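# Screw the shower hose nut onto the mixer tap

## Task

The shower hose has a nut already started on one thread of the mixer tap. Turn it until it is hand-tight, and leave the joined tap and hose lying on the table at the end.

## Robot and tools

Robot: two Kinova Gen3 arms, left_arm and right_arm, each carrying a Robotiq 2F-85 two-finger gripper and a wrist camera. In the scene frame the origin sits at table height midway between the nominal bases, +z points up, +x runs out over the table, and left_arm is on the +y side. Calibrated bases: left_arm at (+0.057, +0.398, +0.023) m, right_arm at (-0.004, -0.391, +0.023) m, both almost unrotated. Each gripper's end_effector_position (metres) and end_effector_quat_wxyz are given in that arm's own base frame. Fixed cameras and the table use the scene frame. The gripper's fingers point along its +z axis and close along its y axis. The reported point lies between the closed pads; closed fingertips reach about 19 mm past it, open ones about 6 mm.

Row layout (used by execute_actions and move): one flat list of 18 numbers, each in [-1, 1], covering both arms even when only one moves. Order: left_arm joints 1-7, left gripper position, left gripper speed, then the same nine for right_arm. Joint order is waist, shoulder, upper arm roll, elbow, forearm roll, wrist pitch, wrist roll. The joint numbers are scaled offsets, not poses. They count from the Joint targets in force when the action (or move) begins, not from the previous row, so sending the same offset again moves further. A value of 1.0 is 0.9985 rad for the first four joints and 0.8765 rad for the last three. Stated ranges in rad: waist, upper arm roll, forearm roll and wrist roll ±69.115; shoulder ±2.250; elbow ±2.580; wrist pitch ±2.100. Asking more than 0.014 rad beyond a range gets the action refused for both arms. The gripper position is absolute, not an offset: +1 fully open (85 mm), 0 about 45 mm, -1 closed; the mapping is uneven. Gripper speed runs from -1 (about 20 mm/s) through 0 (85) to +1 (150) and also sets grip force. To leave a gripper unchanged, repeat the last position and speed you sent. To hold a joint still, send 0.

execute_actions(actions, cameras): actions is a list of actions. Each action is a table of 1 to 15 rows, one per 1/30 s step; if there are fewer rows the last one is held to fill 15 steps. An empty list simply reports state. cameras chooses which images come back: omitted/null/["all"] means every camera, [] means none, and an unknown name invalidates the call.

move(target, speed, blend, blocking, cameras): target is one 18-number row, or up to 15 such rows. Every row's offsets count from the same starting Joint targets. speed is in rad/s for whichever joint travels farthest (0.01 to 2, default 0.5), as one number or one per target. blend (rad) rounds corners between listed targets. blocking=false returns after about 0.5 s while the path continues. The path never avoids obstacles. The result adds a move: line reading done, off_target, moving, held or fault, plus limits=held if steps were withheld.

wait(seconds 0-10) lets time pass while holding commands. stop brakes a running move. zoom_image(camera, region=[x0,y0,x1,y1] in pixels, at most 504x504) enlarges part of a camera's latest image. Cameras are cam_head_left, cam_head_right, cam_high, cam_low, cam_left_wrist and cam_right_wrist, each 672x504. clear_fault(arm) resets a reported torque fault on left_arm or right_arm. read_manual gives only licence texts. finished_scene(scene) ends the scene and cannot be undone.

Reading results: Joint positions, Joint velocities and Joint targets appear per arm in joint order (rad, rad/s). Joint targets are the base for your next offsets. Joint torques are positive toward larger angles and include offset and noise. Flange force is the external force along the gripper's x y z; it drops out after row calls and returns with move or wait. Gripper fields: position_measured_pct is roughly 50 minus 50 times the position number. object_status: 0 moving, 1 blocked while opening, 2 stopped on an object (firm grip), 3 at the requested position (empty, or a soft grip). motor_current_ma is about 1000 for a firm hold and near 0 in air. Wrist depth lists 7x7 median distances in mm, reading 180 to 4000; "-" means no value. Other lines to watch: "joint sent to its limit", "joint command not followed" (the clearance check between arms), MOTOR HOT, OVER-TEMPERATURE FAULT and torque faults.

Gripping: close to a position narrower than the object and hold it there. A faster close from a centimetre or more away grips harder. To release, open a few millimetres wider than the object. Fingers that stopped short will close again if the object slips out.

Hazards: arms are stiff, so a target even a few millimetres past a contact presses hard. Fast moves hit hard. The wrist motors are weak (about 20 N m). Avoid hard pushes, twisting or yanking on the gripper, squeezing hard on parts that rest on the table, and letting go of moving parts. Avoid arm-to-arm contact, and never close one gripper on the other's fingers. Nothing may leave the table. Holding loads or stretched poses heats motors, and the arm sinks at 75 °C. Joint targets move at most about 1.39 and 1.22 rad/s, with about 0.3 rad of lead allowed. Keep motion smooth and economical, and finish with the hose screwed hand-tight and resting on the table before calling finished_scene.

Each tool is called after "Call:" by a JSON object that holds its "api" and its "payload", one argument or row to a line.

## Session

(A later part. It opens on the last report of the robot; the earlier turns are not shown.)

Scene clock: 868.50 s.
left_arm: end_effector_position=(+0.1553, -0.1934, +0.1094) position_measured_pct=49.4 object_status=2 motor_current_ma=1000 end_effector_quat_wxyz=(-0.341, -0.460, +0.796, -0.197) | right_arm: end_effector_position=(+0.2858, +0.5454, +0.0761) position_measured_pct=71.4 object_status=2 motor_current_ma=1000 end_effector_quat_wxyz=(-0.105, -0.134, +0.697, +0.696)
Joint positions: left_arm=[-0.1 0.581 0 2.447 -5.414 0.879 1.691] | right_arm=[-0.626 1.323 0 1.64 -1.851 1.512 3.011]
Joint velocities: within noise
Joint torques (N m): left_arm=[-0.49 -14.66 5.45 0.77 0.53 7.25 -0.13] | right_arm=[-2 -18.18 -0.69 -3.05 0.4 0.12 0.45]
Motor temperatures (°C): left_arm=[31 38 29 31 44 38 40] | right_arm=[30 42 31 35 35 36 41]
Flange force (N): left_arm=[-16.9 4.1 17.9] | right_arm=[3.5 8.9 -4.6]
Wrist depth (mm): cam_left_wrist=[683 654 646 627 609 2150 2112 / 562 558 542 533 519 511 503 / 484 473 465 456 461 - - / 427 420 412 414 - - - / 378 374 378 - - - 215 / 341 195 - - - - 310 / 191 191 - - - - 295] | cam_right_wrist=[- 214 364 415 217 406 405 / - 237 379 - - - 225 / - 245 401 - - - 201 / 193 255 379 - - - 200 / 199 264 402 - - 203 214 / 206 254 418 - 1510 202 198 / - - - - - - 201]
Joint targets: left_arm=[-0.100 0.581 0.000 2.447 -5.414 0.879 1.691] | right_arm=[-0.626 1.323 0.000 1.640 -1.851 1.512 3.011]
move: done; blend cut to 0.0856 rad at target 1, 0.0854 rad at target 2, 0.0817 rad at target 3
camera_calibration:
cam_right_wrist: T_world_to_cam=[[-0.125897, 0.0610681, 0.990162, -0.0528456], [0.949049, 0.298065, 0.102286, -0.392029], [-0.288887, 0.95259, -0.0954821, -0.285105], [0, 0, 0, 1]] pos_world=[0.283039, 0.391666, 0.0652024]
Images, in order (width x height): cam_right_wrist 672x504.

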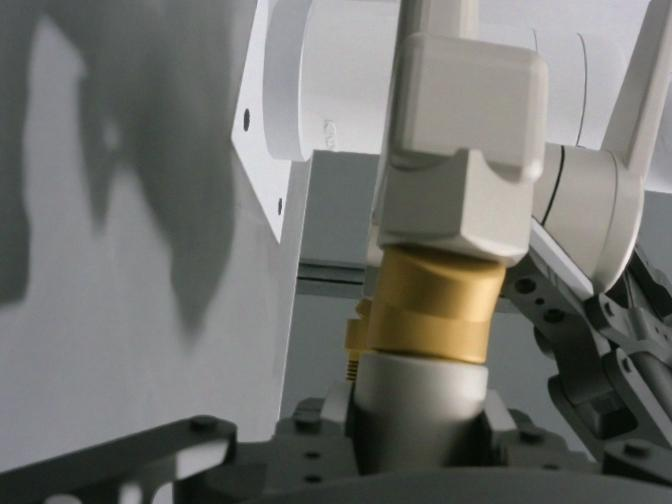

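Call:
{"api": "move", "payload": {
  "target": [0,0,0,0,0,0,0,-0.3,0.5,-0.0078,-0.1123,0,0.0716,0.0221,-0.1865,-0.0832,-0.8,1],
  "speed": 0.5,
  "cameras": []
}}

Call:
{"api": "move", "payload": {
  "target": [
    [0,0,0,0,0,0,0,-0.3,0.5,-0.0238,-0.1072,0,0.0385,0.0427,-0.1949,-0.1276,-0.8,1],
    [0,0,0,0,0,0,0,-0.3,0.5,-0.0603,-0.2038,0,0.0461,0.1279,-0.3901,-0.3079,-0.8,1],
    [0,0,0,0,0,0,0,-0.3,0.5,-0.1085,-0.2805,0,0.0188,0.2980,-0.5649,-0.5727,-0.8,1]
  ],
  "speed": 0.5,
  "blend": [0.1,0.1,0],
  "cameras": ["cam_right_wrist"]
}}

Call:
{"api": "move", "payload": {
  "target": [
    [0,0,0,0,0,0,0,-0.3,0.5,-0.0539,-0.0600,0,-0.0496,0.2492,-0.1435,-0.3393,-0.8,1],
    [0,0,0,0,0,0,0,-0.3,0.5,-0.1129,-0.0873,0,-0.1347,0.6126,-0.1873,-0.7815,-0.8,1]
  ],
  "speed": 0.5,
  "blend": [0.1,0],
  "cameras": ["cam_right_wrist"]
}}

Call:
{"api": "zoom_image", "payload": {
  "camera": "cam_right_wrist",
  "region": [330, 300, 510, 435]
}}

Scene clock: 874.57 s.
left_arm: end_effector_position=(+0.1553, -0.1934, +0.1095) position_measured_pct=49.4 object_status=2 motor_current_ma=1000 end_effector_quat_wxyz=(-0.341, -0.460, +0.796, -0.197) | right_arm: end_effector_position=(+0.2860, +0.5446, +0.0764) position_measured_pct=71.4 object_status=2 motor_current_ma=1000 end_effector_quat_wxyz=(-0.104, -0.130, +0.750, +0.640)
Joint positions: left_arm=[-0.1 0.581 0 2.447 -5.414 0.879 1.691] | right_arm=[-0.634 1.211 -0.001 1.712 -1.832 1.349 2.938]
Joint velocities: within noise
Joint torques (N m): left_arm=[-0.66 -12.89 3.5 1.58 -0.04 5.25 1.27] | right_arm=[-1.26 -20.57 -0.13 -3.77 0.4 0.19 0.68]
Motor temperatures (°C): left_arm=[31 38 29 31 44 38 40] | right_arm=[30 42 31 35 35 36 41]
Flange force (N): left_arm=[-12.6 2.7 15.3] | right_arm=[3.9 2.2 -3.3]
Wrist depth (mm): cam_left_wrist=[698 651 645 633 605 2155 2093 / 572 565 544 532 517 506 495 / 491 476 473 455 462 - - / 436 424 415 416 - - - / 385 370 376 - - - - / 341 194 - - - - 307 / 192 191 - - - - 293] | cam_right_wrist=[- 216 291 419 216 391 392 / - 221 295 - - - 234 / - 225 303 - - - 193 / 183 228 309 - - 188 192 / 193 232 319 - - 195 194 / 197 225 302 - 1513 - 192 / - - - - - - -]
Joint targets: left_arm=[-0.100 0.581 0.000 2.447 -5.414 0.879 1.691] | right_arm=[-0.634 1.211 0.000 1.712 -1.832 1.349 2.938]
move: done
No camera images: "cameras" was empty.

Scene clock: 876.07 s.
left_arm: end_effector_position=(+0.1553, -0.1934, +0.1095) position_measured_pct=49.4 object_status=2 motor_current_ma=1000 end_effector_quat_wxyz=(-0.341, -0.460, +0.796, -0.197) | right_arm: end_effector_position=(+0.2829, +0.5450, +0.0758) position_measured_pct=71.4 object_status=2 motor_current_ma=1000 end_effector_quat_wxyz=(-0.104, -0.115, +0.882, +0.445)
Joint positions: left_arm=[-0.1 0.581 0 2.447 -5.414 0.879 1.691] | right_arm=[-0.743 0.931 0 1.731 -1.571 0.853 2.436]
Joint velocities: within noise
Joint torques (N m): left_arm=[-1.88 -10.44 -0.53 -0.57 -0.48 0.06 2.49] | right_arm=[-1.56 -27.59 -2.42 -6.58 0.19 2.96 0.36]
Motor temperatures (°C): left_arm=[31 38 29 31 44 38 40] | right_arm=[30 42 31 35 35 36 41]
Flange force (N): left_arm=[2.2 2.7 8.0] | right_arm=[-1.2 -12.3 8.7]
Wrist depth (mm): cam_left_wrist=[706 661 655 641 612 2172 2110 / 577 572 551 538 523 511 500 / 498 483 476 461 469 - - / 439 428 418 420 - - - / 388 214 213 - - - - / 342 194 - - - - 310 / 188 192 - - - - 294] | cam_right_wrist=[191 211 242 284 345 193 194 / 191 210 242 - - - 196 / 190 210 241 - - - - / 186 210 240 - - - - / 190 209 239 - - 257 253 / 189 209 239 - - - - / 185 - - - - - -]
Joint targets: left_arm=[-0.100 0.581 0.000 2.447 -5.414 0.879 1.691] | right_arm=[-0.743 0.931 0.000 1.731 -1.571 0.853 2.436]
move: done; blend cut to 0.0854 rad at target 1, 0.0856 rad at target 2
camera_calibration:
cam_right_wrist: T_world_to_cam=[[-0.190737, 0.627182, 0.755157, -0.325245], [0.953114, 0.30243, -0.0104406, -0.384138], [-0.23493, 0.717759, -0.655461, -0.130458], [0, 0, 0, 1]] pos_world=[0.273442, 0.4138, 0.156091]
Images, in order (width x height): cam_right_wrist 672x504.

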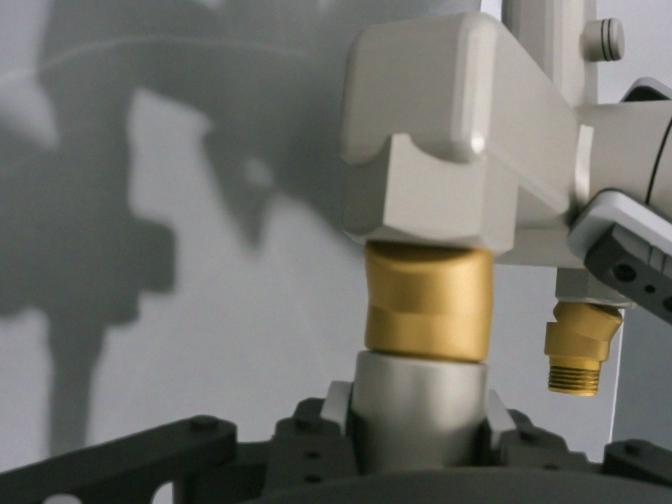

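Scene clock: 877.80 s.
left_arm: end_effector_position=(+0.1554, -0.1934, +0.1094) position_measured_pct=49.4 object_status=2 motor_current_ma=1000 end_effector_quat_wxyz=(-0.341, -0.460, +0.796, -0.197) | right_arm: end_effector_position=(+0.2803, +0.5445, +0.0756) position_measured_pct=71.4 object_status=2 motor_current_ma=1000 end_effector_quat_wxyz=(-0.100, -0.101, +0.943, +0.301)
Joint positions: left_arm=[-0.1 0.581 0 2.447 -5.414 0.879 1.691] | right_arm=[-0.855 0.843 0 1.596 -1.034 0.689 1.751]
Joint velocities: within noise
Joint torques (N m): left_arm=[-0.21 -9.34 0.87 -0.61 -0.34 -0.03 2.22] | right_arm=[-3.72 -32.21 -4.18 -11.99 -1.48 2.05 0.2]
Motor temperatures (°C): left_arm=[31 38 29 31 44 38 40] | right_arm=[30 42 31 35 35 36 41]
Flange force (N): left_arm=[2.3 6.1 -0.2] | right_arm=[-2.0 -18.6 12.8]
Wrist depth (mm): cam_left_wrist=[714 654 657 645 613 2176 2143 / 582 574 554 539 527 517 503 / 498 482 477 463 470 - - / 440 430 419 419 - - - / 388 212 377 - - - - / 343 193 - - - - 313 / 188 191 - - - - 295] | cam_right_wrist=[206 220 239 260 285 303 - / 205 220 237 - - - - / 204 219 235 - - - - / 203 217 234 - - - - / 201 216 233 - - - 330 / 200 215 231 - - - 334 / 200 - - - - - 355]
Joint targets: left_arm=[-0.100 0.581 0.000 2.447 -5.414 0.879 1.691] | right_arm=[-0.855 0.843 0.000 1.596 -1.034 0.689 1.751]
move: done
camera_calibration:
cam_right_wrist: T_world_to_cam=[[-0.207722, 0.829652, 0.518199, -0.412803], [0.958415, 0.278595, -0.0618549, -0.366082], [-0.195686, 0.483801, -0.853021, 0.000488194], [0, 0, 0, 1]] pos_world=[0.265205, 0.444235, 0.191686]
Images, in order (width x height): cam_right_wrist 672x504.

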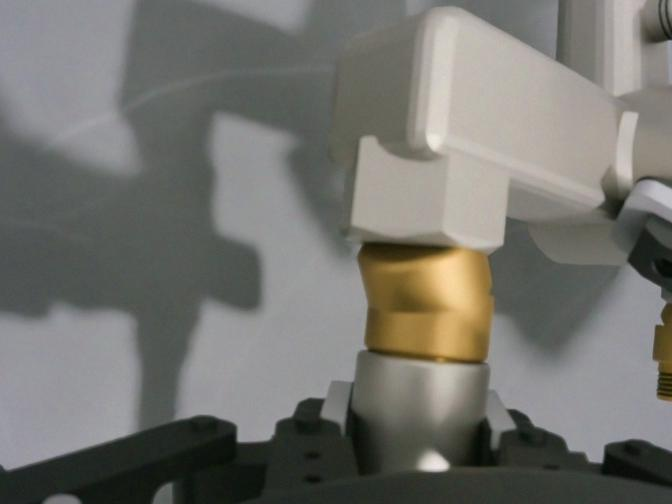

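Scaled by 2.800.

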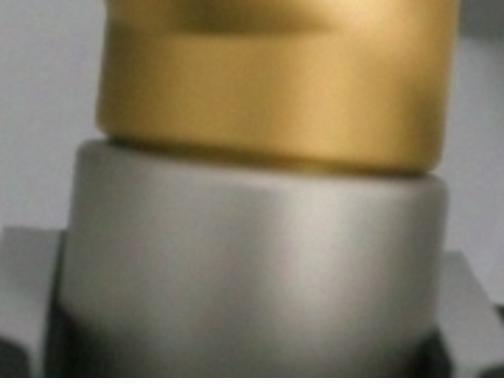

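Call:
{"api": "move", "payload": {
  "target": [
    [0,0,0,0,0,0,0,-0.3,0.5,0,0,0,0,0,0,0,0,1],
    [0,0,0,0,0,0,0,-0.3,0.5,0.1296,-0.1117,0,-0.0525,0.2073,0.2653,-0.1184,0,1]
  ],
  "speed": [0.3,0.4],
  "cameras": ["cam_right_wrist","cam_left_wrist"]
}}

Scene clock: 884.93 s.
left_arm: end_effector_position=(+0.1553, -0.1934, +0.1094) position_measured_pct=49.4 object_status=2 motor_current_ma=1000 end_effector_quat_wxyz=(-0.341, -0.460, +0.796, -0.197) | right_arm: end_effector_position=(+0.3097, +0.4916, +0.1477) position_measured_pct=49.8 object_status=3 motor_current_ma=0 end_effector_quat_wxyz=(-0.127, -0.117, +0.939, +0.297)
Joint positions: left_arm=[-0.1 0.581 0 2.447 -5.414 0.879 1.691] | right_arm=[-0.726 0.732 0 1.544 -0.852 0.922 1.647]
Joint velocities: within noise
Joint torques (N m): left_arm=[-0.46 -13.27 4.06 0.45 0 4.91 0.15] | right_arm=[-1.28 -21.27 -1.5 -8.37 -1.03 0.62 -0.14]
Motor temperatures (°C): left_arm=[31 38 29 31 44 38 40] | right_arm=[30 43 31 35 35 36 41]
Flange force (N): left_arm=[-10.4 2.9 12.2] | right_arm=[2.1 -5.2 0.6]
Wrist depth (mm): cam_left_wrist=[697 653 650 632 606 2159 2112 / 569 564 545 533 518 508 498 / 493 477 472 455 461 - - / 434 425 415 414 - - - / 383 370 376 - - - - / 340 194 - - - - 309 / 193 191 - - - - 293] | cam_right_wrist=[275 298 326 354 389 295 483 / 274 298 322 350 371 284 282 / 272 293 319 339 228 251 235 / 270 293 316 339 231 261 236 / 267 290 313 335 229 417 228 / 260 288 310 329 227 408 437 / 260 277 - 322 227 407 -]
Joint targets: left_arm=[-0.100 0.581 0.000 2.447 -5.414 0.879 1.691] | right_arm=[-0.726 0.732 0.000 1.544 -0.852 0.922 1.647]
move: done
camera_calibration:
cam_left_wrist: T_world_to_cam=[[-0.815942, 0.569832, -0.0976234, 0.251554], [0.440687, 0.503729, -0.743002, 0.166164], [-0.37421, -0.649268, -0.662131, 0.157921], [0, 0, 0, 1]] pos_world=[0.191123, -0.124512, 0.252582]
cam_right_wrist: T_world_to_cam=[[-0.226567, 0.822341, 0.521941, -0.391281], [0.940236, 0.324522, -0.103155, -0.386031], [-0.254211, 0.467377, -0.846721, 0.118674], [0, 0, 0, 1]] pos_world=[0.304477, 0.391577, 0.264888]
Images, in order (width x height): cam_left_wrist 672x504, cam_right_wrist 672x504.

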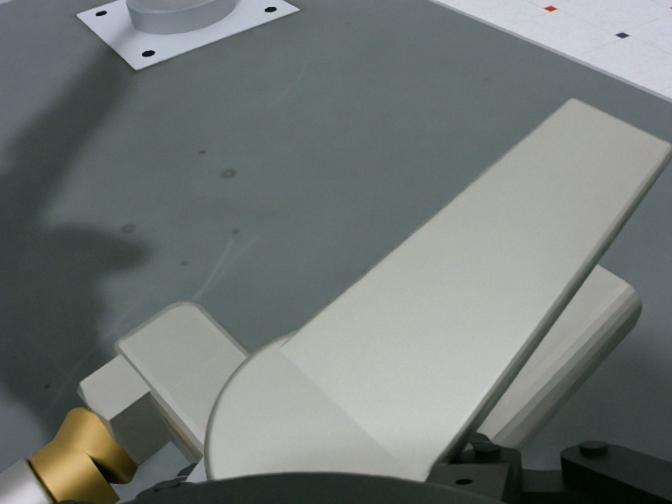

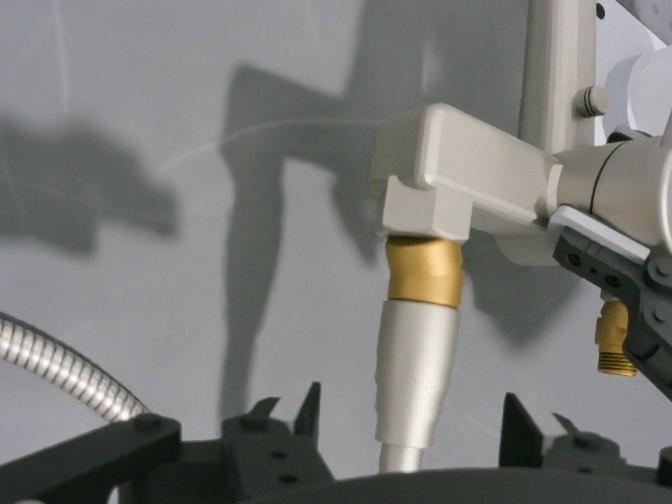

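Call:
{"api": "move", "payload": {
  "target": [
    [0,0.1581,0,0.0085,0.1408,-0.1133,-0.2074,-0.3,0.5,0,0,0,0,0,0,0,0,1],
    [0,0.2769,0,-0.0002,0.2589,-0.1750,-0.3682,-0.3,0.5,0,0,0,0,0,0,0,0,1]
  ],
  "speed": [0.35,0.25],
  "blend": [0.1,0],
  "cameras": ["cam_right_wrist","cam_low"]
}}

Call:
{"api": "zoom_image", "payload": {
  "camera": "cam_low",
  "region": [130, 250, 290, 350]
}}

Scene clock: 888.10 s.
left_arm: end_effector_position=(+0.1565, -0.1939, +0.0355) position_measured_pct=49.4 object_status=2 motor_current_ma=1000 end_effector_quat_wxyz=(-0.341, -0.460, +0.795, -0.198) | right_arm: end_effector_position=(+0.3097, +0.4916, +0.1477) position_measured_pct=49.8 object_status=3 motor_current_ma=0 end_effector_quat_wxyz=(-0.127, -0.117, +0.939, +0.297)
Joint positions: left_arm=[-0.1 0.858 0 2.447 -5.187 0.726 1.368] | right_arm=[-0.726 0.732 0 1.544 -0.852 0.922 1.647]
Joint velocities: within noise
Joint torques (N m): left_arm=[-0.81 -13.74 3.93 1.56 -0.65 3.39 0.09] | right_arm=[-1.27 -21.33 -1.45 -8.38 -1.01 0.64 -0.09]
Motor temperatures (°C): left_arm=[31 38 29 31 44 38 40] | right_arm=[30 43 31 35 35 36 41]
Flange force (N): left_arm=[-1.6 5.7 6.1] | right_arm=[2.0 -5.1 0.7]
Wrist depth (mm): cam_left_wrist=[505 479 475 453 452 437 422 / 422 402 393 390 378 373 365 / 358 351 345 338 340 - - / 313 308 304 302 - - - / 277 277 273 - - - 218 / 252 197 - - - - 227 / 235 195 - - - - 216] | cam_right_wrist=[276 297 326 354 361 423 484 / 274 298 323 351 355 291 449 / 272 293 315 304 340 292 447 / 270 292 313 298 309 294 297 / 267 289 312 296 368 285 274 / 261 287 305 292 366 274 265 / 260 278 - - - 405 -]
Joint targets: left_arm=[-0.100 0.858 0.000 2.447 -5.187 0.726 1.368] | right_arm=[-0.726 0.732 0.000 1.544 -0.852 0.922 1.647]
move: done; blend cut to 0.0705 rad at target 1
camera_calibration:
cam_right_wrist: T_world_to_cam=[[-0.226645, 0.822315, 0.521949, -0.391331], [0.940218, 0.324589, -0.103112, -0.386096], [-0.25421, 0.467376, -0.846721, 0.118627], [0, 0, 0, 1]] pos_world=[0.304477, 0.391677, 0.264888]
Images, in order (width x height): cam_low 672x504, cam_right_wrist 672x504.

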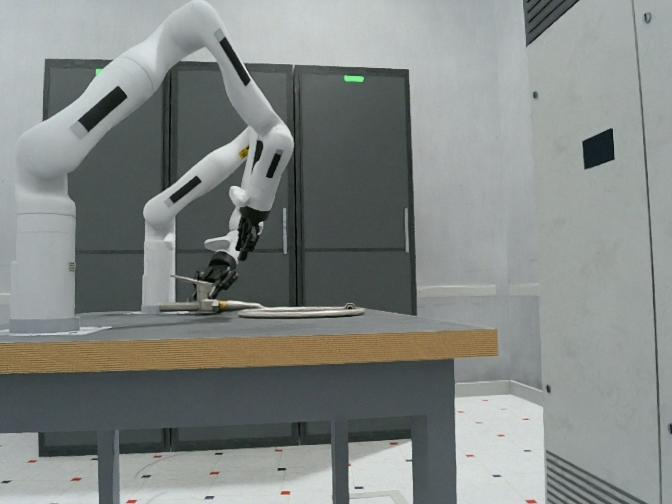

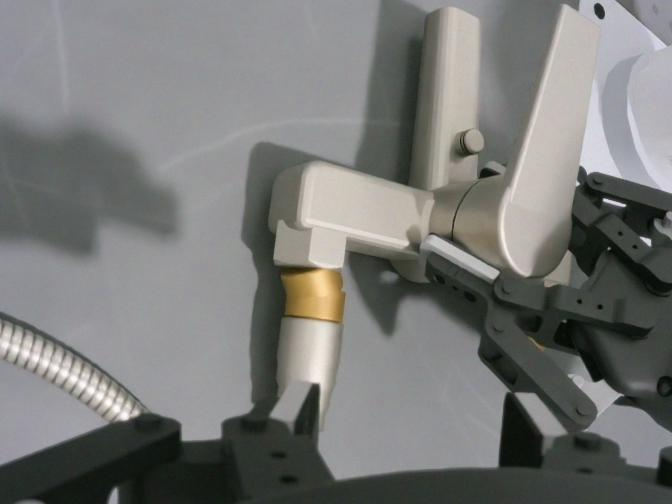

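Scaled by 3.150 from the camera's 672x504 image, which has a finer 960x720 frame.

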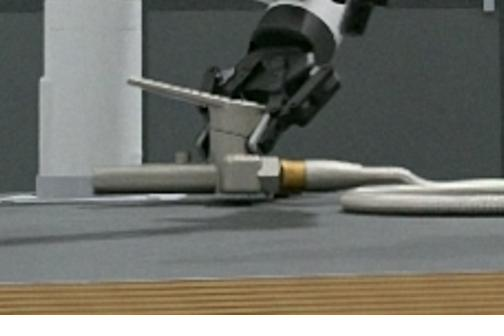

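Call:
{"api": "execute_actions", "payload": {
  "actions": []
}}

Call:
{"api": "zoom_image", "payload": {
  "camera": "cam_low",
  "region": [150, 270, 250, 330]
}}

Call:
{"api": "zoom_image", "payload": {
  "camera": "cam_head_left",
  "region": [220, 220, 320, 340]
}}

Call:
{"api": "zoom_image", "payload": {
  "camera": "cam_high",
  "region": [340, 90, 460, 190]
}}

Scene clock: 898.67 s.
left_arm: end_effector_position=(+0.1565, -0.1938, +0.0354) position_measured_pct=49.4 object_status=2 motor_current_ma=1000 end_effector_quat_wxyz=(-0.341, -0.460, +0.795, -0.198) | right_arm: end_effector_position=(+0.3097, +0.4916, +0.1477) position_measured_pct=49.8 object_status=3 motor_current_ma=0 end_effector_quat_wxyz=(-0.127, -0.117, +0.939, +0.297)
Joint positions: left_arm=[-0.1 0.858 0 2.447 -5.187 0.726 1.368] | right_arm=[-0.726 0.732 0 1.544 -0.852 0.922 1.647]
Joint velocities: within noise
Joint torques (N m): left_arm=[-0.86 -13.7 3.72 1.64 -0.66 3.27 0.13] | right_arm=[-1.17 -21.3 -1.38 -8.39 -1.05 0.57 -0.12]
Motor temperatures (°C): left_arm=[31 38 29 31 44 38 40] | right_arm=[30 42 31 35 35 36 41]
Flange force (N): left_arm=[-1.3 5.3 6.2] | right_arm=[2.1 -5.0 0.7]
Wrist depth (mm): cam_left_wrist=[505 479 477 455 451 438 422 / 422 404 393 389 376 372 366 / 358 350 346 337 339 - - / 315 308 304 302 - - - / 276 277 275 - - - 218 / 252 197 - - - - 227 / 235 195 - - - - 216] | cam_right_wrist=[276 298 327 355 362 423 485 / 273 298 323 351 355 291 450 / 272 293 316 303 339 292 447 / 270 294 313 299 308 296 296 / 267 289 312 296 369 285 274 / 260 287 306 292 366 274 265 / 260 278 - - - 405 -]
Joint targets: left_arm=[-0.100 0.858 0.000 2.447 -5.187 0.726 1.368] | right_arm=[-0.726 0.732 0.000 1.544 -0.852 0.922 1.647]
Tool commands: left_gripper/position=-0.3 left_gripper/speed=+0.5 right_gripper/position=+0.0 right_gripper/speed=+1.0
camera_calibration:
cam_left_wrist: T_world_to_cam=[[-0.816464, 0.568713, -0.0997615, 0.245457], [0.44088, 0.50248, -0.743733, 0.110704], [-0.372842, -0.651214, -0.660991, 0.10843], [0, 0, 0, 1]] pos_world=[0.192027, -0.12461, 0.178493]
cam_right_wrist: T_world_to_cam=[[-0.226645, 0.822315, 0.521949, -0.391331], [0.940218, 0.324589, -0.103112, -0.386096], [-0.25421, 0.467376, -0.846721, 0.118627], [0, 0, 0, 1]] pos_world=[0.304477, 0.391677, 0.264888]

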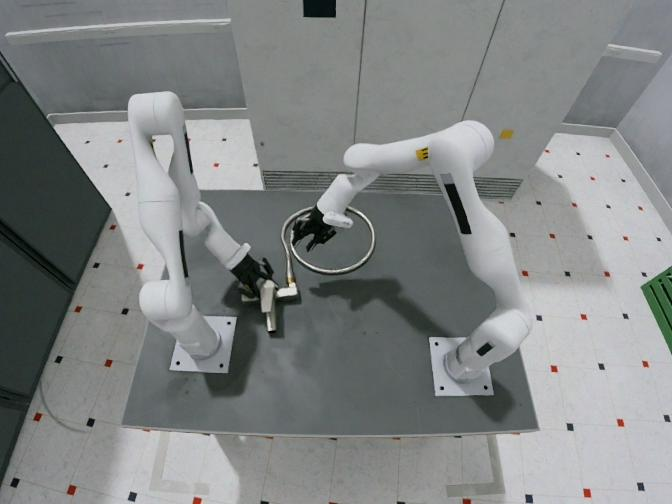

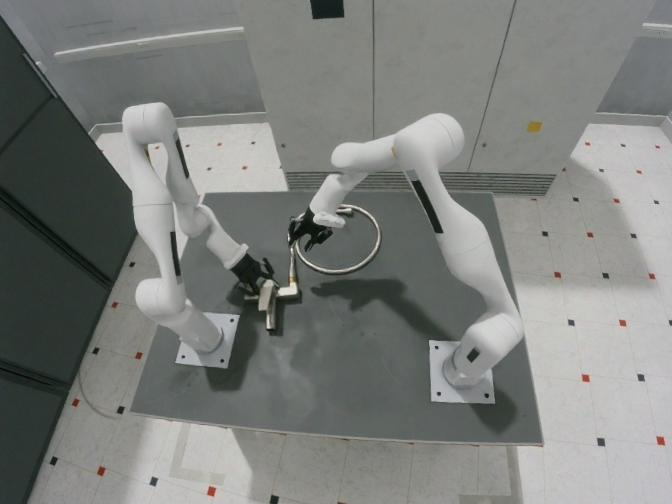

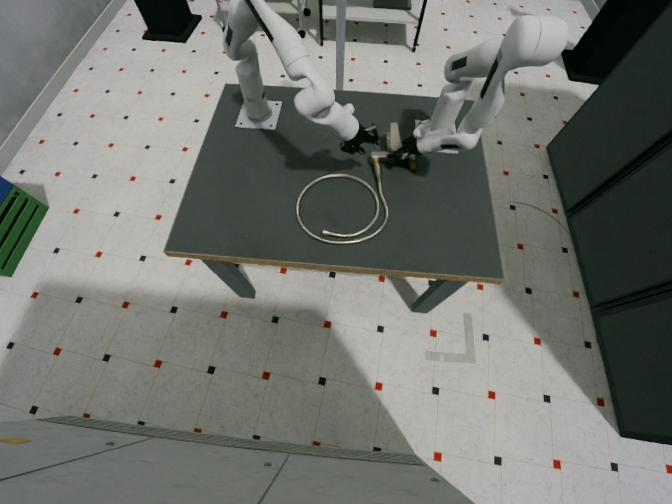

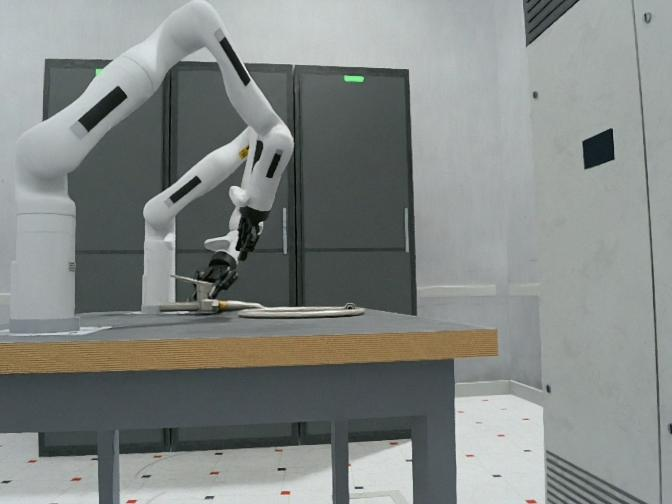

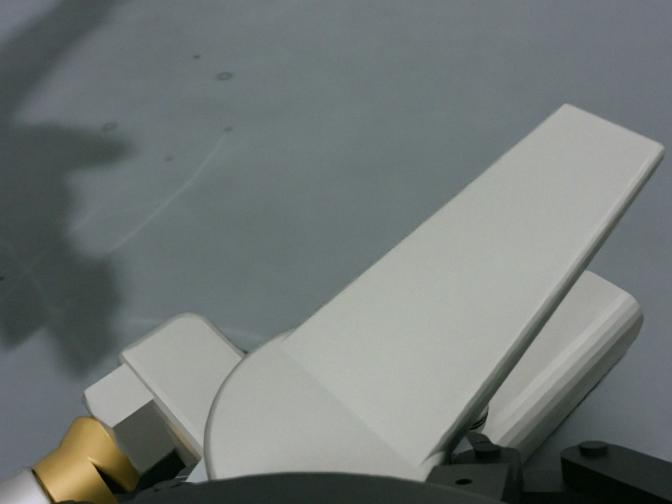

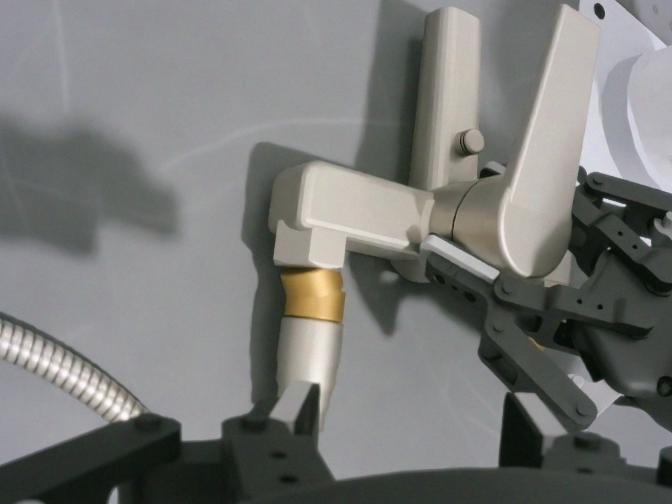

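Scaled by 5.040 from the camera's 672x504 image, which has a finer 960x720 frame.

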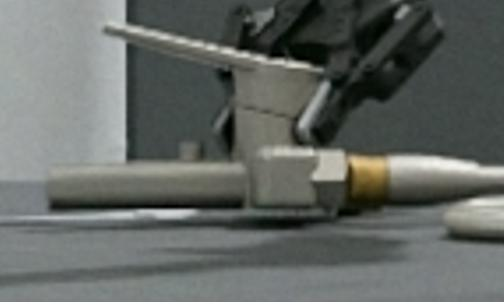

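Scaled by 4.200 from the camera's 672x504 image, which has a finer 960x720 frame.

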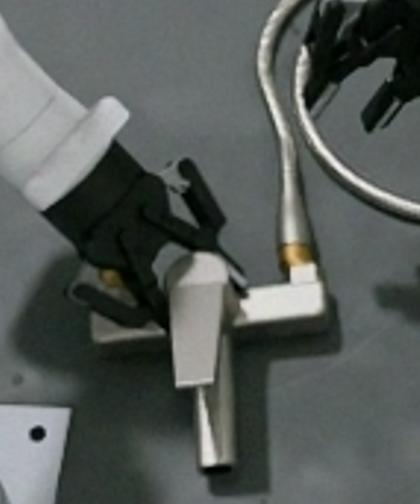

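Scaled by 4.200 from the camera's 672x504 image, which has a finer 960x720 frame.

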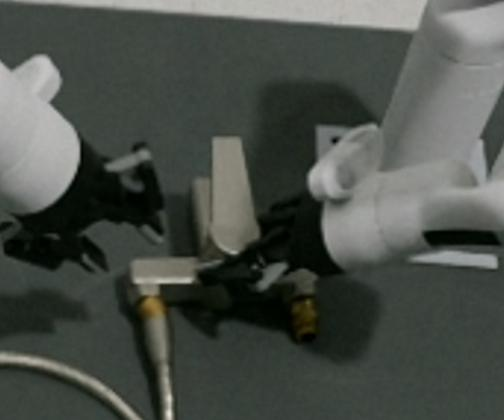

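Call:
{"api": "move", "payload": {
  "target": [0.0270,-0.0124,0,0.0013,0.0115,-0.0171,0.0314,-0.3,0.5,0,0,0,0,0,0,0,0,1],
  "speed": 0.04,
  "cameras": []
}}

Scene clock: 925.63 s.
left_arm: end_effector_position=(+0.1563, -0.1954, +0.0338) position_measured_pct=49.4 object_status=2 motor_current_ma=1000 end_effector_quat_wxyz=(-0.335, -0.465, +0.798, -0.188) | right_arm: end_effector_position=(+0.3097, +0.4916, +0.1477) position_measured_pct=49.8 object_status=3 motor_current_ma=0 end_effector_quat_wxyz=(-0.127, -0.117, +0.939, +0.297)
Joint positions: left_arm=[-0.073 0.845 0 2.448 -5.177 0.711 1.396] | right_arm=[-0.726 0.732 0 1.544 -0.852 0.922 1.647]
Joint velocities: within noise
Joint torques (N m): left_arm=[-0.39 -14.19 4.67 2.16 -0.76 4.02 0] | right_arm=[-1.27 -21.25 -1.4 -8.52 -1.03 0.58 -0.13]
Motor temperatures (°C): left_arm=[31 37 29 31 44 38 40] | right_arm=[30 42 31 35 35 36 41]
Flange force (N): left_arm=[-4.9 5.6 7.1] | right_arm=[2.6 -5.5 0.6]
Wrist depth (mm): cam_left_wrist=[471 454 452 439 432 422 412 / 396 388 378 373 365 361 354 / 345 339 335 328 331 - - / 305 300 293 295 - - - / 270 267 264 - - - 219 / 246 197 - - - - 225 / 226 194 - - - - 214] | cam_right_wrist=[276 298 325 355 365 420 492 / 273 298 323 351 352 293 452 / 272 293 315 306 339 294 448 / 270 292 311 299 306 296 294 / 267 289 312 298 365 284 272 / 261 286 305 298 365 274 264 / 260 277 - - - 405 -]
Joint targets: left_arm=[-0.073 0.845 0.000 2.448 -5.177 0.711 1.396] | right_arm=[-0.726 0.732 0.000 1.544 -0.852 0.922 1.647]
move: done
No camera images: "cameras" was empty.

Call:
{"api": "move", "payload": {
  "target": [0.0270,-0.0087,0,0.0010,0.0152,-0.0190,0.0264,-0.3,0.5,0,0,0,0,0,0,0,0,1],
  "speed": 0.04,
  "cameras": ["cam_right_wrist","cam_low"]
}}

Call:
{"api": "zoom_image", "payload": {
  "camera": "cam_low",
  "region": [150, 270, 250, 330]
}}

Scene clock: 928.40 s.
left_arm: end_effector_position=(+0.1562, -0.1970, +0.0313) position_measured_pct=49.4 object_status=2 motor_current_ma=1000 end_effector_quat_wxyz=(-0.329, -0.469, +0.800, -0.177) | right_arm: end_effector_position=(+0.3097, +0.4916, +0.1477) position_measured_pct=49.8 object_status=3 motor_current_ma=0 end_effector_quat_wxyz=(-0.127, -0.117, +0.939, +0.297)
Joint positions: left_arm=[-0.046 0.837 0 2.449 -5.164 0.694 1.419] | right_arm=[-0.726 0.732 0 1.544 -0.852 0.922 1.647]
Joint velocities: within noise
Joint torques (N m): left_arm=[-0.56 -14.14 4.37 1.3 -0.53 3.73 0.02] | right_arm=[-1.2 -21.24 -1.52 -8.37 -0.98 0.64 -0.14]
Motor temperatures (°C): left_arm=[31 37 29 31 44 38 40] | right_arm=[30 42 31 35 35 36 41]
Flange force (N): left_arm=[-3.5 6.4 6.4] | right_arm=[2.3 -5.1 0.7]
Wrist depth (mm): cam_left_wrist=[444 431 429 421 408 406 398 / 377 372 365 358 353 349 345 / 333 326 323 318 321 - - / 296 291 284 290 - - - / 264 261 261 - - - 218 / 240 197 - - - - 223 / 222 195 - - - - 212] | cam_right_wrist=[275 298 326 353 373 413 491 / 274 297 322 350 355 296 455 / 272 293 316 310 342 294 446 / 270 293 311 306 310 295 294 / 267 289 309 303 365 282 272 / 261 287 302 335 364 266 263 / 260 277 - - - 405 -]
Joint targets: left_arm=[-0.046 0.837 0.000 2.449 -5.164 0.694 1.419] | right_arm=[-0.726 0.732 0.000 1.544 -0.852 0.922 1.647]
move: done
camera_calibration:
cam_right_wrist: T_world_to_cam=[[-0.226645, 0.822315, 0.521949, -0.391331], [0.940218, 0.324589, -0.103112, -0.386096], [-0.25421, 0.467376, -0.846721, 0.118627], [0, 0, 0, 1]] pos_world=[0.304477, 0.391677, 0.264888]
Images, in order (width x height): cam_low 672x504, cam_right_wrist 672x504.

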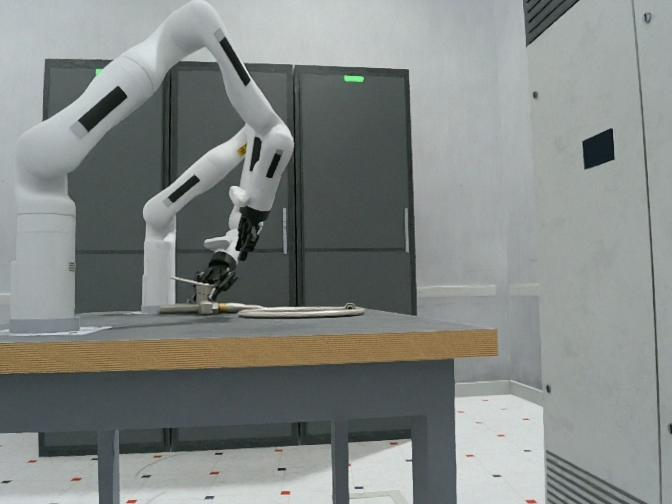

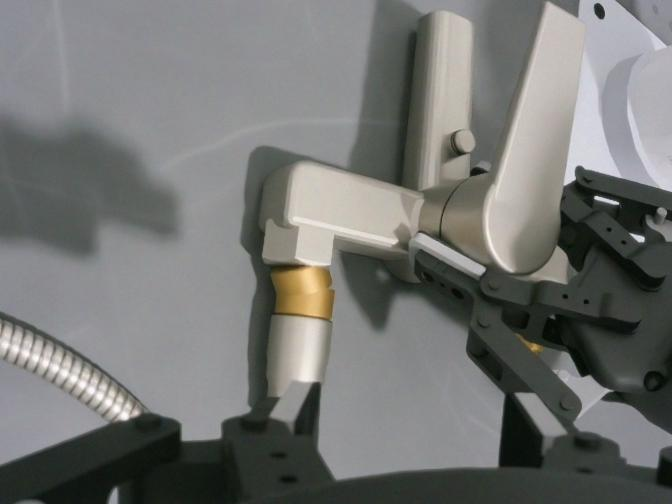

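Scaled by 5.040 from the camera's 672x504 image, which has a finer 960x720 frame.

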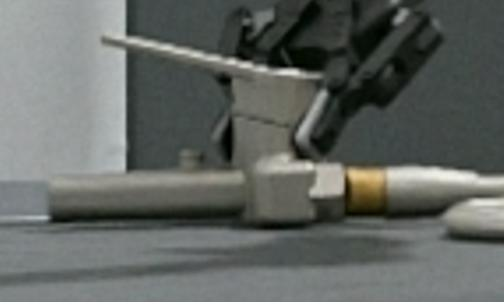

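Call:
{"api": "move", "payload": {
  "target": [0.0144,-0.0048,0,0.0006,0.0079,-0.0101,0.0142,-0.3,0.5,0,0,0,0,0,0,0,0,1],
  "speed": 0.03,
  "cameras": ["cam_low","cam_left_wrist"]
}}

Call:
{"api": "zoom_image", "payload": {
  "camera": "cam_low",
  "region": [150, 270, 250, 330]
}}

Scene clock: 936.10 s.
left_arm: end_effector_position=(+0.1561, -0.1978, +0.0301) position_measured_pct=49.4 object_status=2 motor_current_ma=1000 end_effector_quat_wxyz=(-0.326, -0.472, +0.801, -0.172) | right_arm: end_effector_position=(+0.3097, +0.4916, +0.1477) position_measured_pct=49.8 object_status=3 motor_current_ma=0 end_effector_quat_wxyz=(-0.127, -0.117, +0.939, +0.297)
Joint positions: left_arm=[-0.031 0.832 0 2.45 -5.157 0.686 1.432] | right_arm=[-0.726 0.732 0 1.544 -0.852 0.922 1.647]
Joint velocities: within noise
Joint torques (N m): left_arm=[-0.35 -13.84 4.51 1.55 -0.63 3.71 0.01] | right_arm=[-1.32 -21.23 -1.46 -8.51 -0.98 0.63 -0.15]
Motor temperatures (°C): left_arm=[31 38 29 31 44 38 40] | right_arm=[30 42 31 35 35 36 41]
Flange force (N): left_arm=[-3.6 5.9 5.5] | right_arm=[2.7 -5.6 0.6]
Wrist depth (mm): cam_left_wrist=[433 423 411 411 398 399 392 / 366 363 356 351 347 343 339 / 325 320 318 311 316 - - / 287 288 280 283 - - - / 260 258 259 - - - 218 / 238 197 - - - - 221 / 220 195 - - - - 211] | cam_right_wrist=[276 298 326 354 373 411 491 / 274 298 322 349 357 296 457 / 272 292 315 314 339 295 448 / 270 293 311 304 309 297 291 / 268 289 308 310 364 282 271 / 260 287 302 334 364 265 262 / 260 277 - - - 405 -]
Joint targets: left_arm=[-0.031 0.832 0.000 2.450 -5.157 0.686 1.432] | right_arm=[-0.726 0.732 0.000 1.544 -0.852 0.922 1.647]
move: done
camera_calibration:
cam_left_wrist: T_world_to_cam=[[-0.816977, 0.573309, -0.0621687, 0.246736], [0.44037, 0.550639, -0.709134, 0.117417], [-0.372321, -0.606724, -0.702327, 0.11216], [0, 0, 0, 1]] pos_world=[0.19163, -0.13806, 0.177376]
Images, in order (width x height): cam_low 672x504, cam_left_wrist 672x504.

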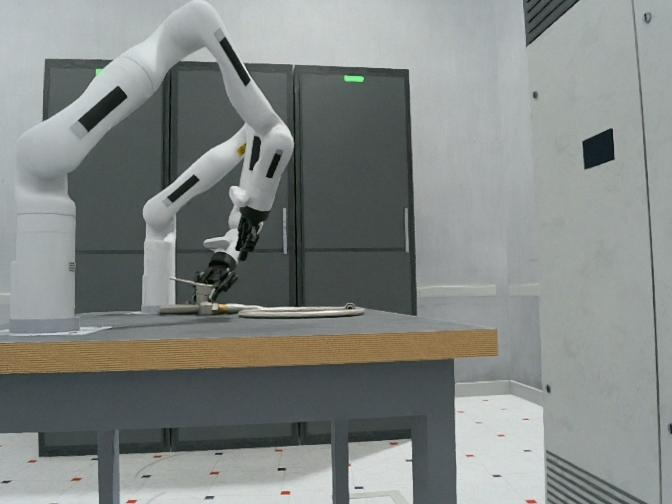

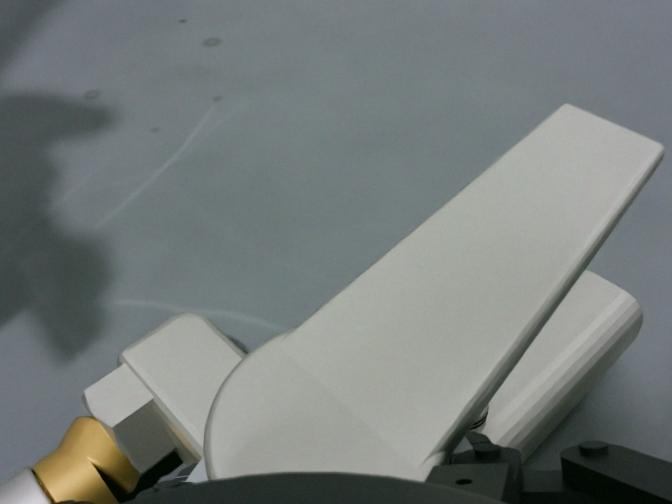

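Scaled by 5.040 from the camera's 672x504 image, which has a finer 960x720 frame.

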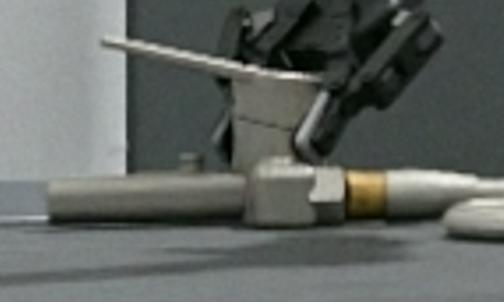

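Call:
{"api": "move", "payload": {
  "target": [0.0090,-0.0004,0,0.0001,0.0075,-0.0076,0.0055,-0.3,0.5,0,0,0,0,0,0,0,0,1],
  "speed": 0.03,
  "cameras": ["cam_low"]
}}

Call:
{"api": "zoom_image", "payload": {
  "camera": "cam_low",
  "region": [150, 270, 250, 330]
}}

Scene clock: 938.37 s.
left_arm: end_effector_position=(+0.1560, -0.1982, +0.0286) position_measured_pct=49.4 object_status=2 motor_current_ma=1000 end_effector_quat_wxyz=(-0.324, -0.473, +0.802, -0.169) | right_arm: end_effector_position=(+0.3097, +0.4916, +0.1477) position_measured_pct=49.8 object_status=3 motor_current_ma=0 end_effector_quat_wxyz=(-0.127, -0.117, +0.939, +0.297)
Joint positions: left_arm=[-0.022 0.831 0 2.45 -5.15 0.679 1.436] | right_arm=[-0.726 0.732 0 1.544 -0.852 0.922 1.647]
Joint velocities: within noise
Joint torques (N m): left_arm=[3.39 -5.9 4.23 1.53 -0.49 -0.01 0.5] | right_arm=[-1.27 -21.29 -1.47 -8.43 -0.99 0.61 -0.18]
Motor temperatures (°C): left_arm=[31 38 29 31 44 38 40] | right_arm=[30 42 31 35 35 36 41]
Flange force (N): left_arm=[8.2 6.4 -28.3] | right_arm=[2.3 -5.4 0.7]
Wrist depth (mm): cam_left_wrist=[430 421 408 408 395 396 389 / 363 361 356 351 346 341 340 / 324 319 317 309 314 - - / 286 285 279 281 - - - / 259 252 257 - - - 220 / 237 197 - - - - 221 / 219 195 - - - - 211] | cam_right_wrist=[276 298 326 355 372 410 493 / 273 298 323 350 357 295 455 / 272 293 316 313 334 296 334 / 270 293 310 309 309 298 289 / 267 289 308 338 362 284 270 / 260 287 302 335 365 267 261 / 261 277 - - - 405 -]
Joint targets: left_arm=[-0.022 0.832 0.000 2.450 -5.150 0.679 1.436] | right_arm=[-0.726 0.732 0.000 1.544 -0.852 0.922 1.647]
move: done
Images, in order (width x height): cam_low 672x504.

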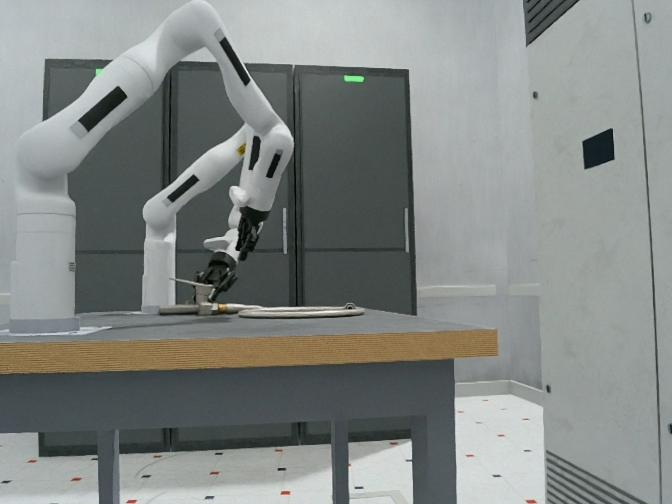

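Scaled by 5.040 from the camera's 672x504 image, which has a finer 960x720 frame.

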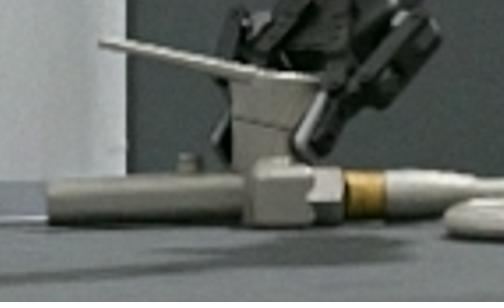

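Call:
{"api": "move", "payload": {
  "target": [
    [-0.0045,0.0002,0,-0.0001,-0.0037,0.0038,-0.0027,-0.3,0.5,0,0,0,0,0,0,0,0,1],
    [-0.0045,0.0002,0,-0.0001,-0.0037,0.0038,-0.0027,0.16,-1,0,0,0,0,0,0,0,0,1]
  ],
  "speed": 0.05,
  "cameras": ["cam_low","cam_left_wrist"]
}}

Call:
{"api": "zoom_image", "payload": {
  "camera": "cam_low",
  "region": [150, 270, 250, 330]
}}

Scene clock: 941.47 s.
left_arm: end_effector_position=(+0.1561, -0.1980, +0.0293) position_measured_pct=42.0 object_status=0 motor_current_ma=0 end_effector_quat_wxyz=(-0.325, -0.472, +0.802, -0.170) | right_arm: end_effector_position=(+0.3097, +0.4916, +0.1477) position_measured_pct=49.8 object_status=3 motor_current_ma=0 end_effector_quat_wxyz=(-0.127, -0.117, +0.939, +0.297)
Joint positions: left_arm=[-0.027 0.832 0 2.45 -5.154 0.682 1.434] | right_arm=[-0.726 0.732 0 1.544 -0.852 0.922 1.647]
Joint velocities: within noise
Joint torques (N m): left_arm=[-0.48 -13.3 3.04 1.24 -0.67 1.94 0.19] | right_arm=[-1.22 -21.21 -1.45 -8.46 -1.03 0.68 -0.12]
Motor temperatures (°C): left_arm=[31 37 29 31 44 38 40] | right_arm=[30 42 31 35 35 36 41]
Flange force (N): left_arm=[-0.4 4.3 3.4] | right_arm=[2.6 -5.3 0.7]
Wrist depth (mm): cam_left_wrist=[429 422 408 408 396 397 390 / 364 360 355 351 346 342 339 / 323 319 315 310 313 - - / 285 287 279 280 - - - / 259 253 256 - - - 219 / 236 197 - - - 200 220 / 219 194 - - - - 210] | cam_right_wrist=[276 298 325 355 372 411 494 / 273 298 322 350 358 296 456 / 272 293 316 313 341 297 334 / 270 293 310 305 307 298 291 / 267 289 308 309 359 284 271 / 260 287 302 334 364 266 262 / 261 278 - - - 407 -]
Joint targets: left_arm=[-0.027 0.832 0.000 2.450 -5.154 0.682 1.434] | right_arm=[-0.726 0.732 0.000 1.544 -0.852 0.922 1.647]
move: done
camera_calibration:
cam_left_wrist: T_world_to_cam=[[-0.817042, 0.573472, -0.0597654, 0.246746], [0.440407, 0.553817, -0.706632, 0.117582], [-0.372134, -0.603669, -0.705053, 0.112089], [0, 0, 0, 1]] pos_world=[0.19153, -0.138956, 0.176863]
Images, in order (width x height): cam_low 672x504, cam_left_wrist 672x504.

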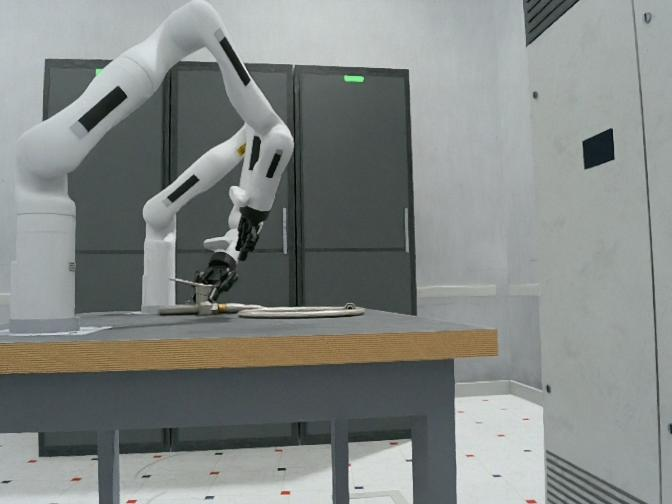

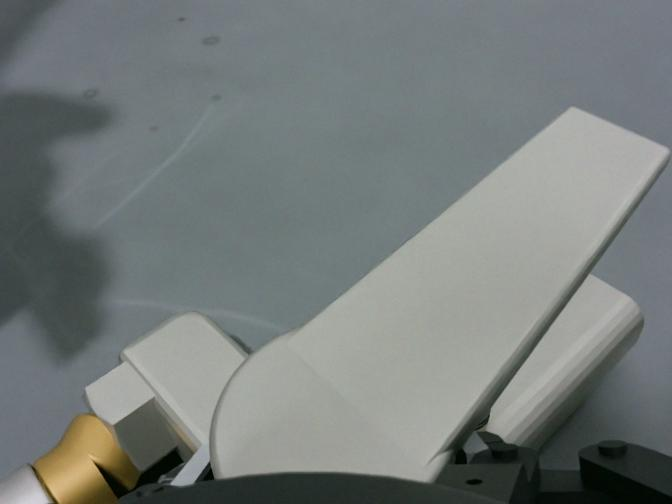

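Scaled by 5.040 from the camera's 672x504 image, which has a finer 960x720 frame.

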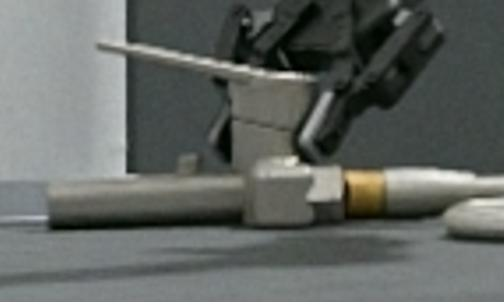

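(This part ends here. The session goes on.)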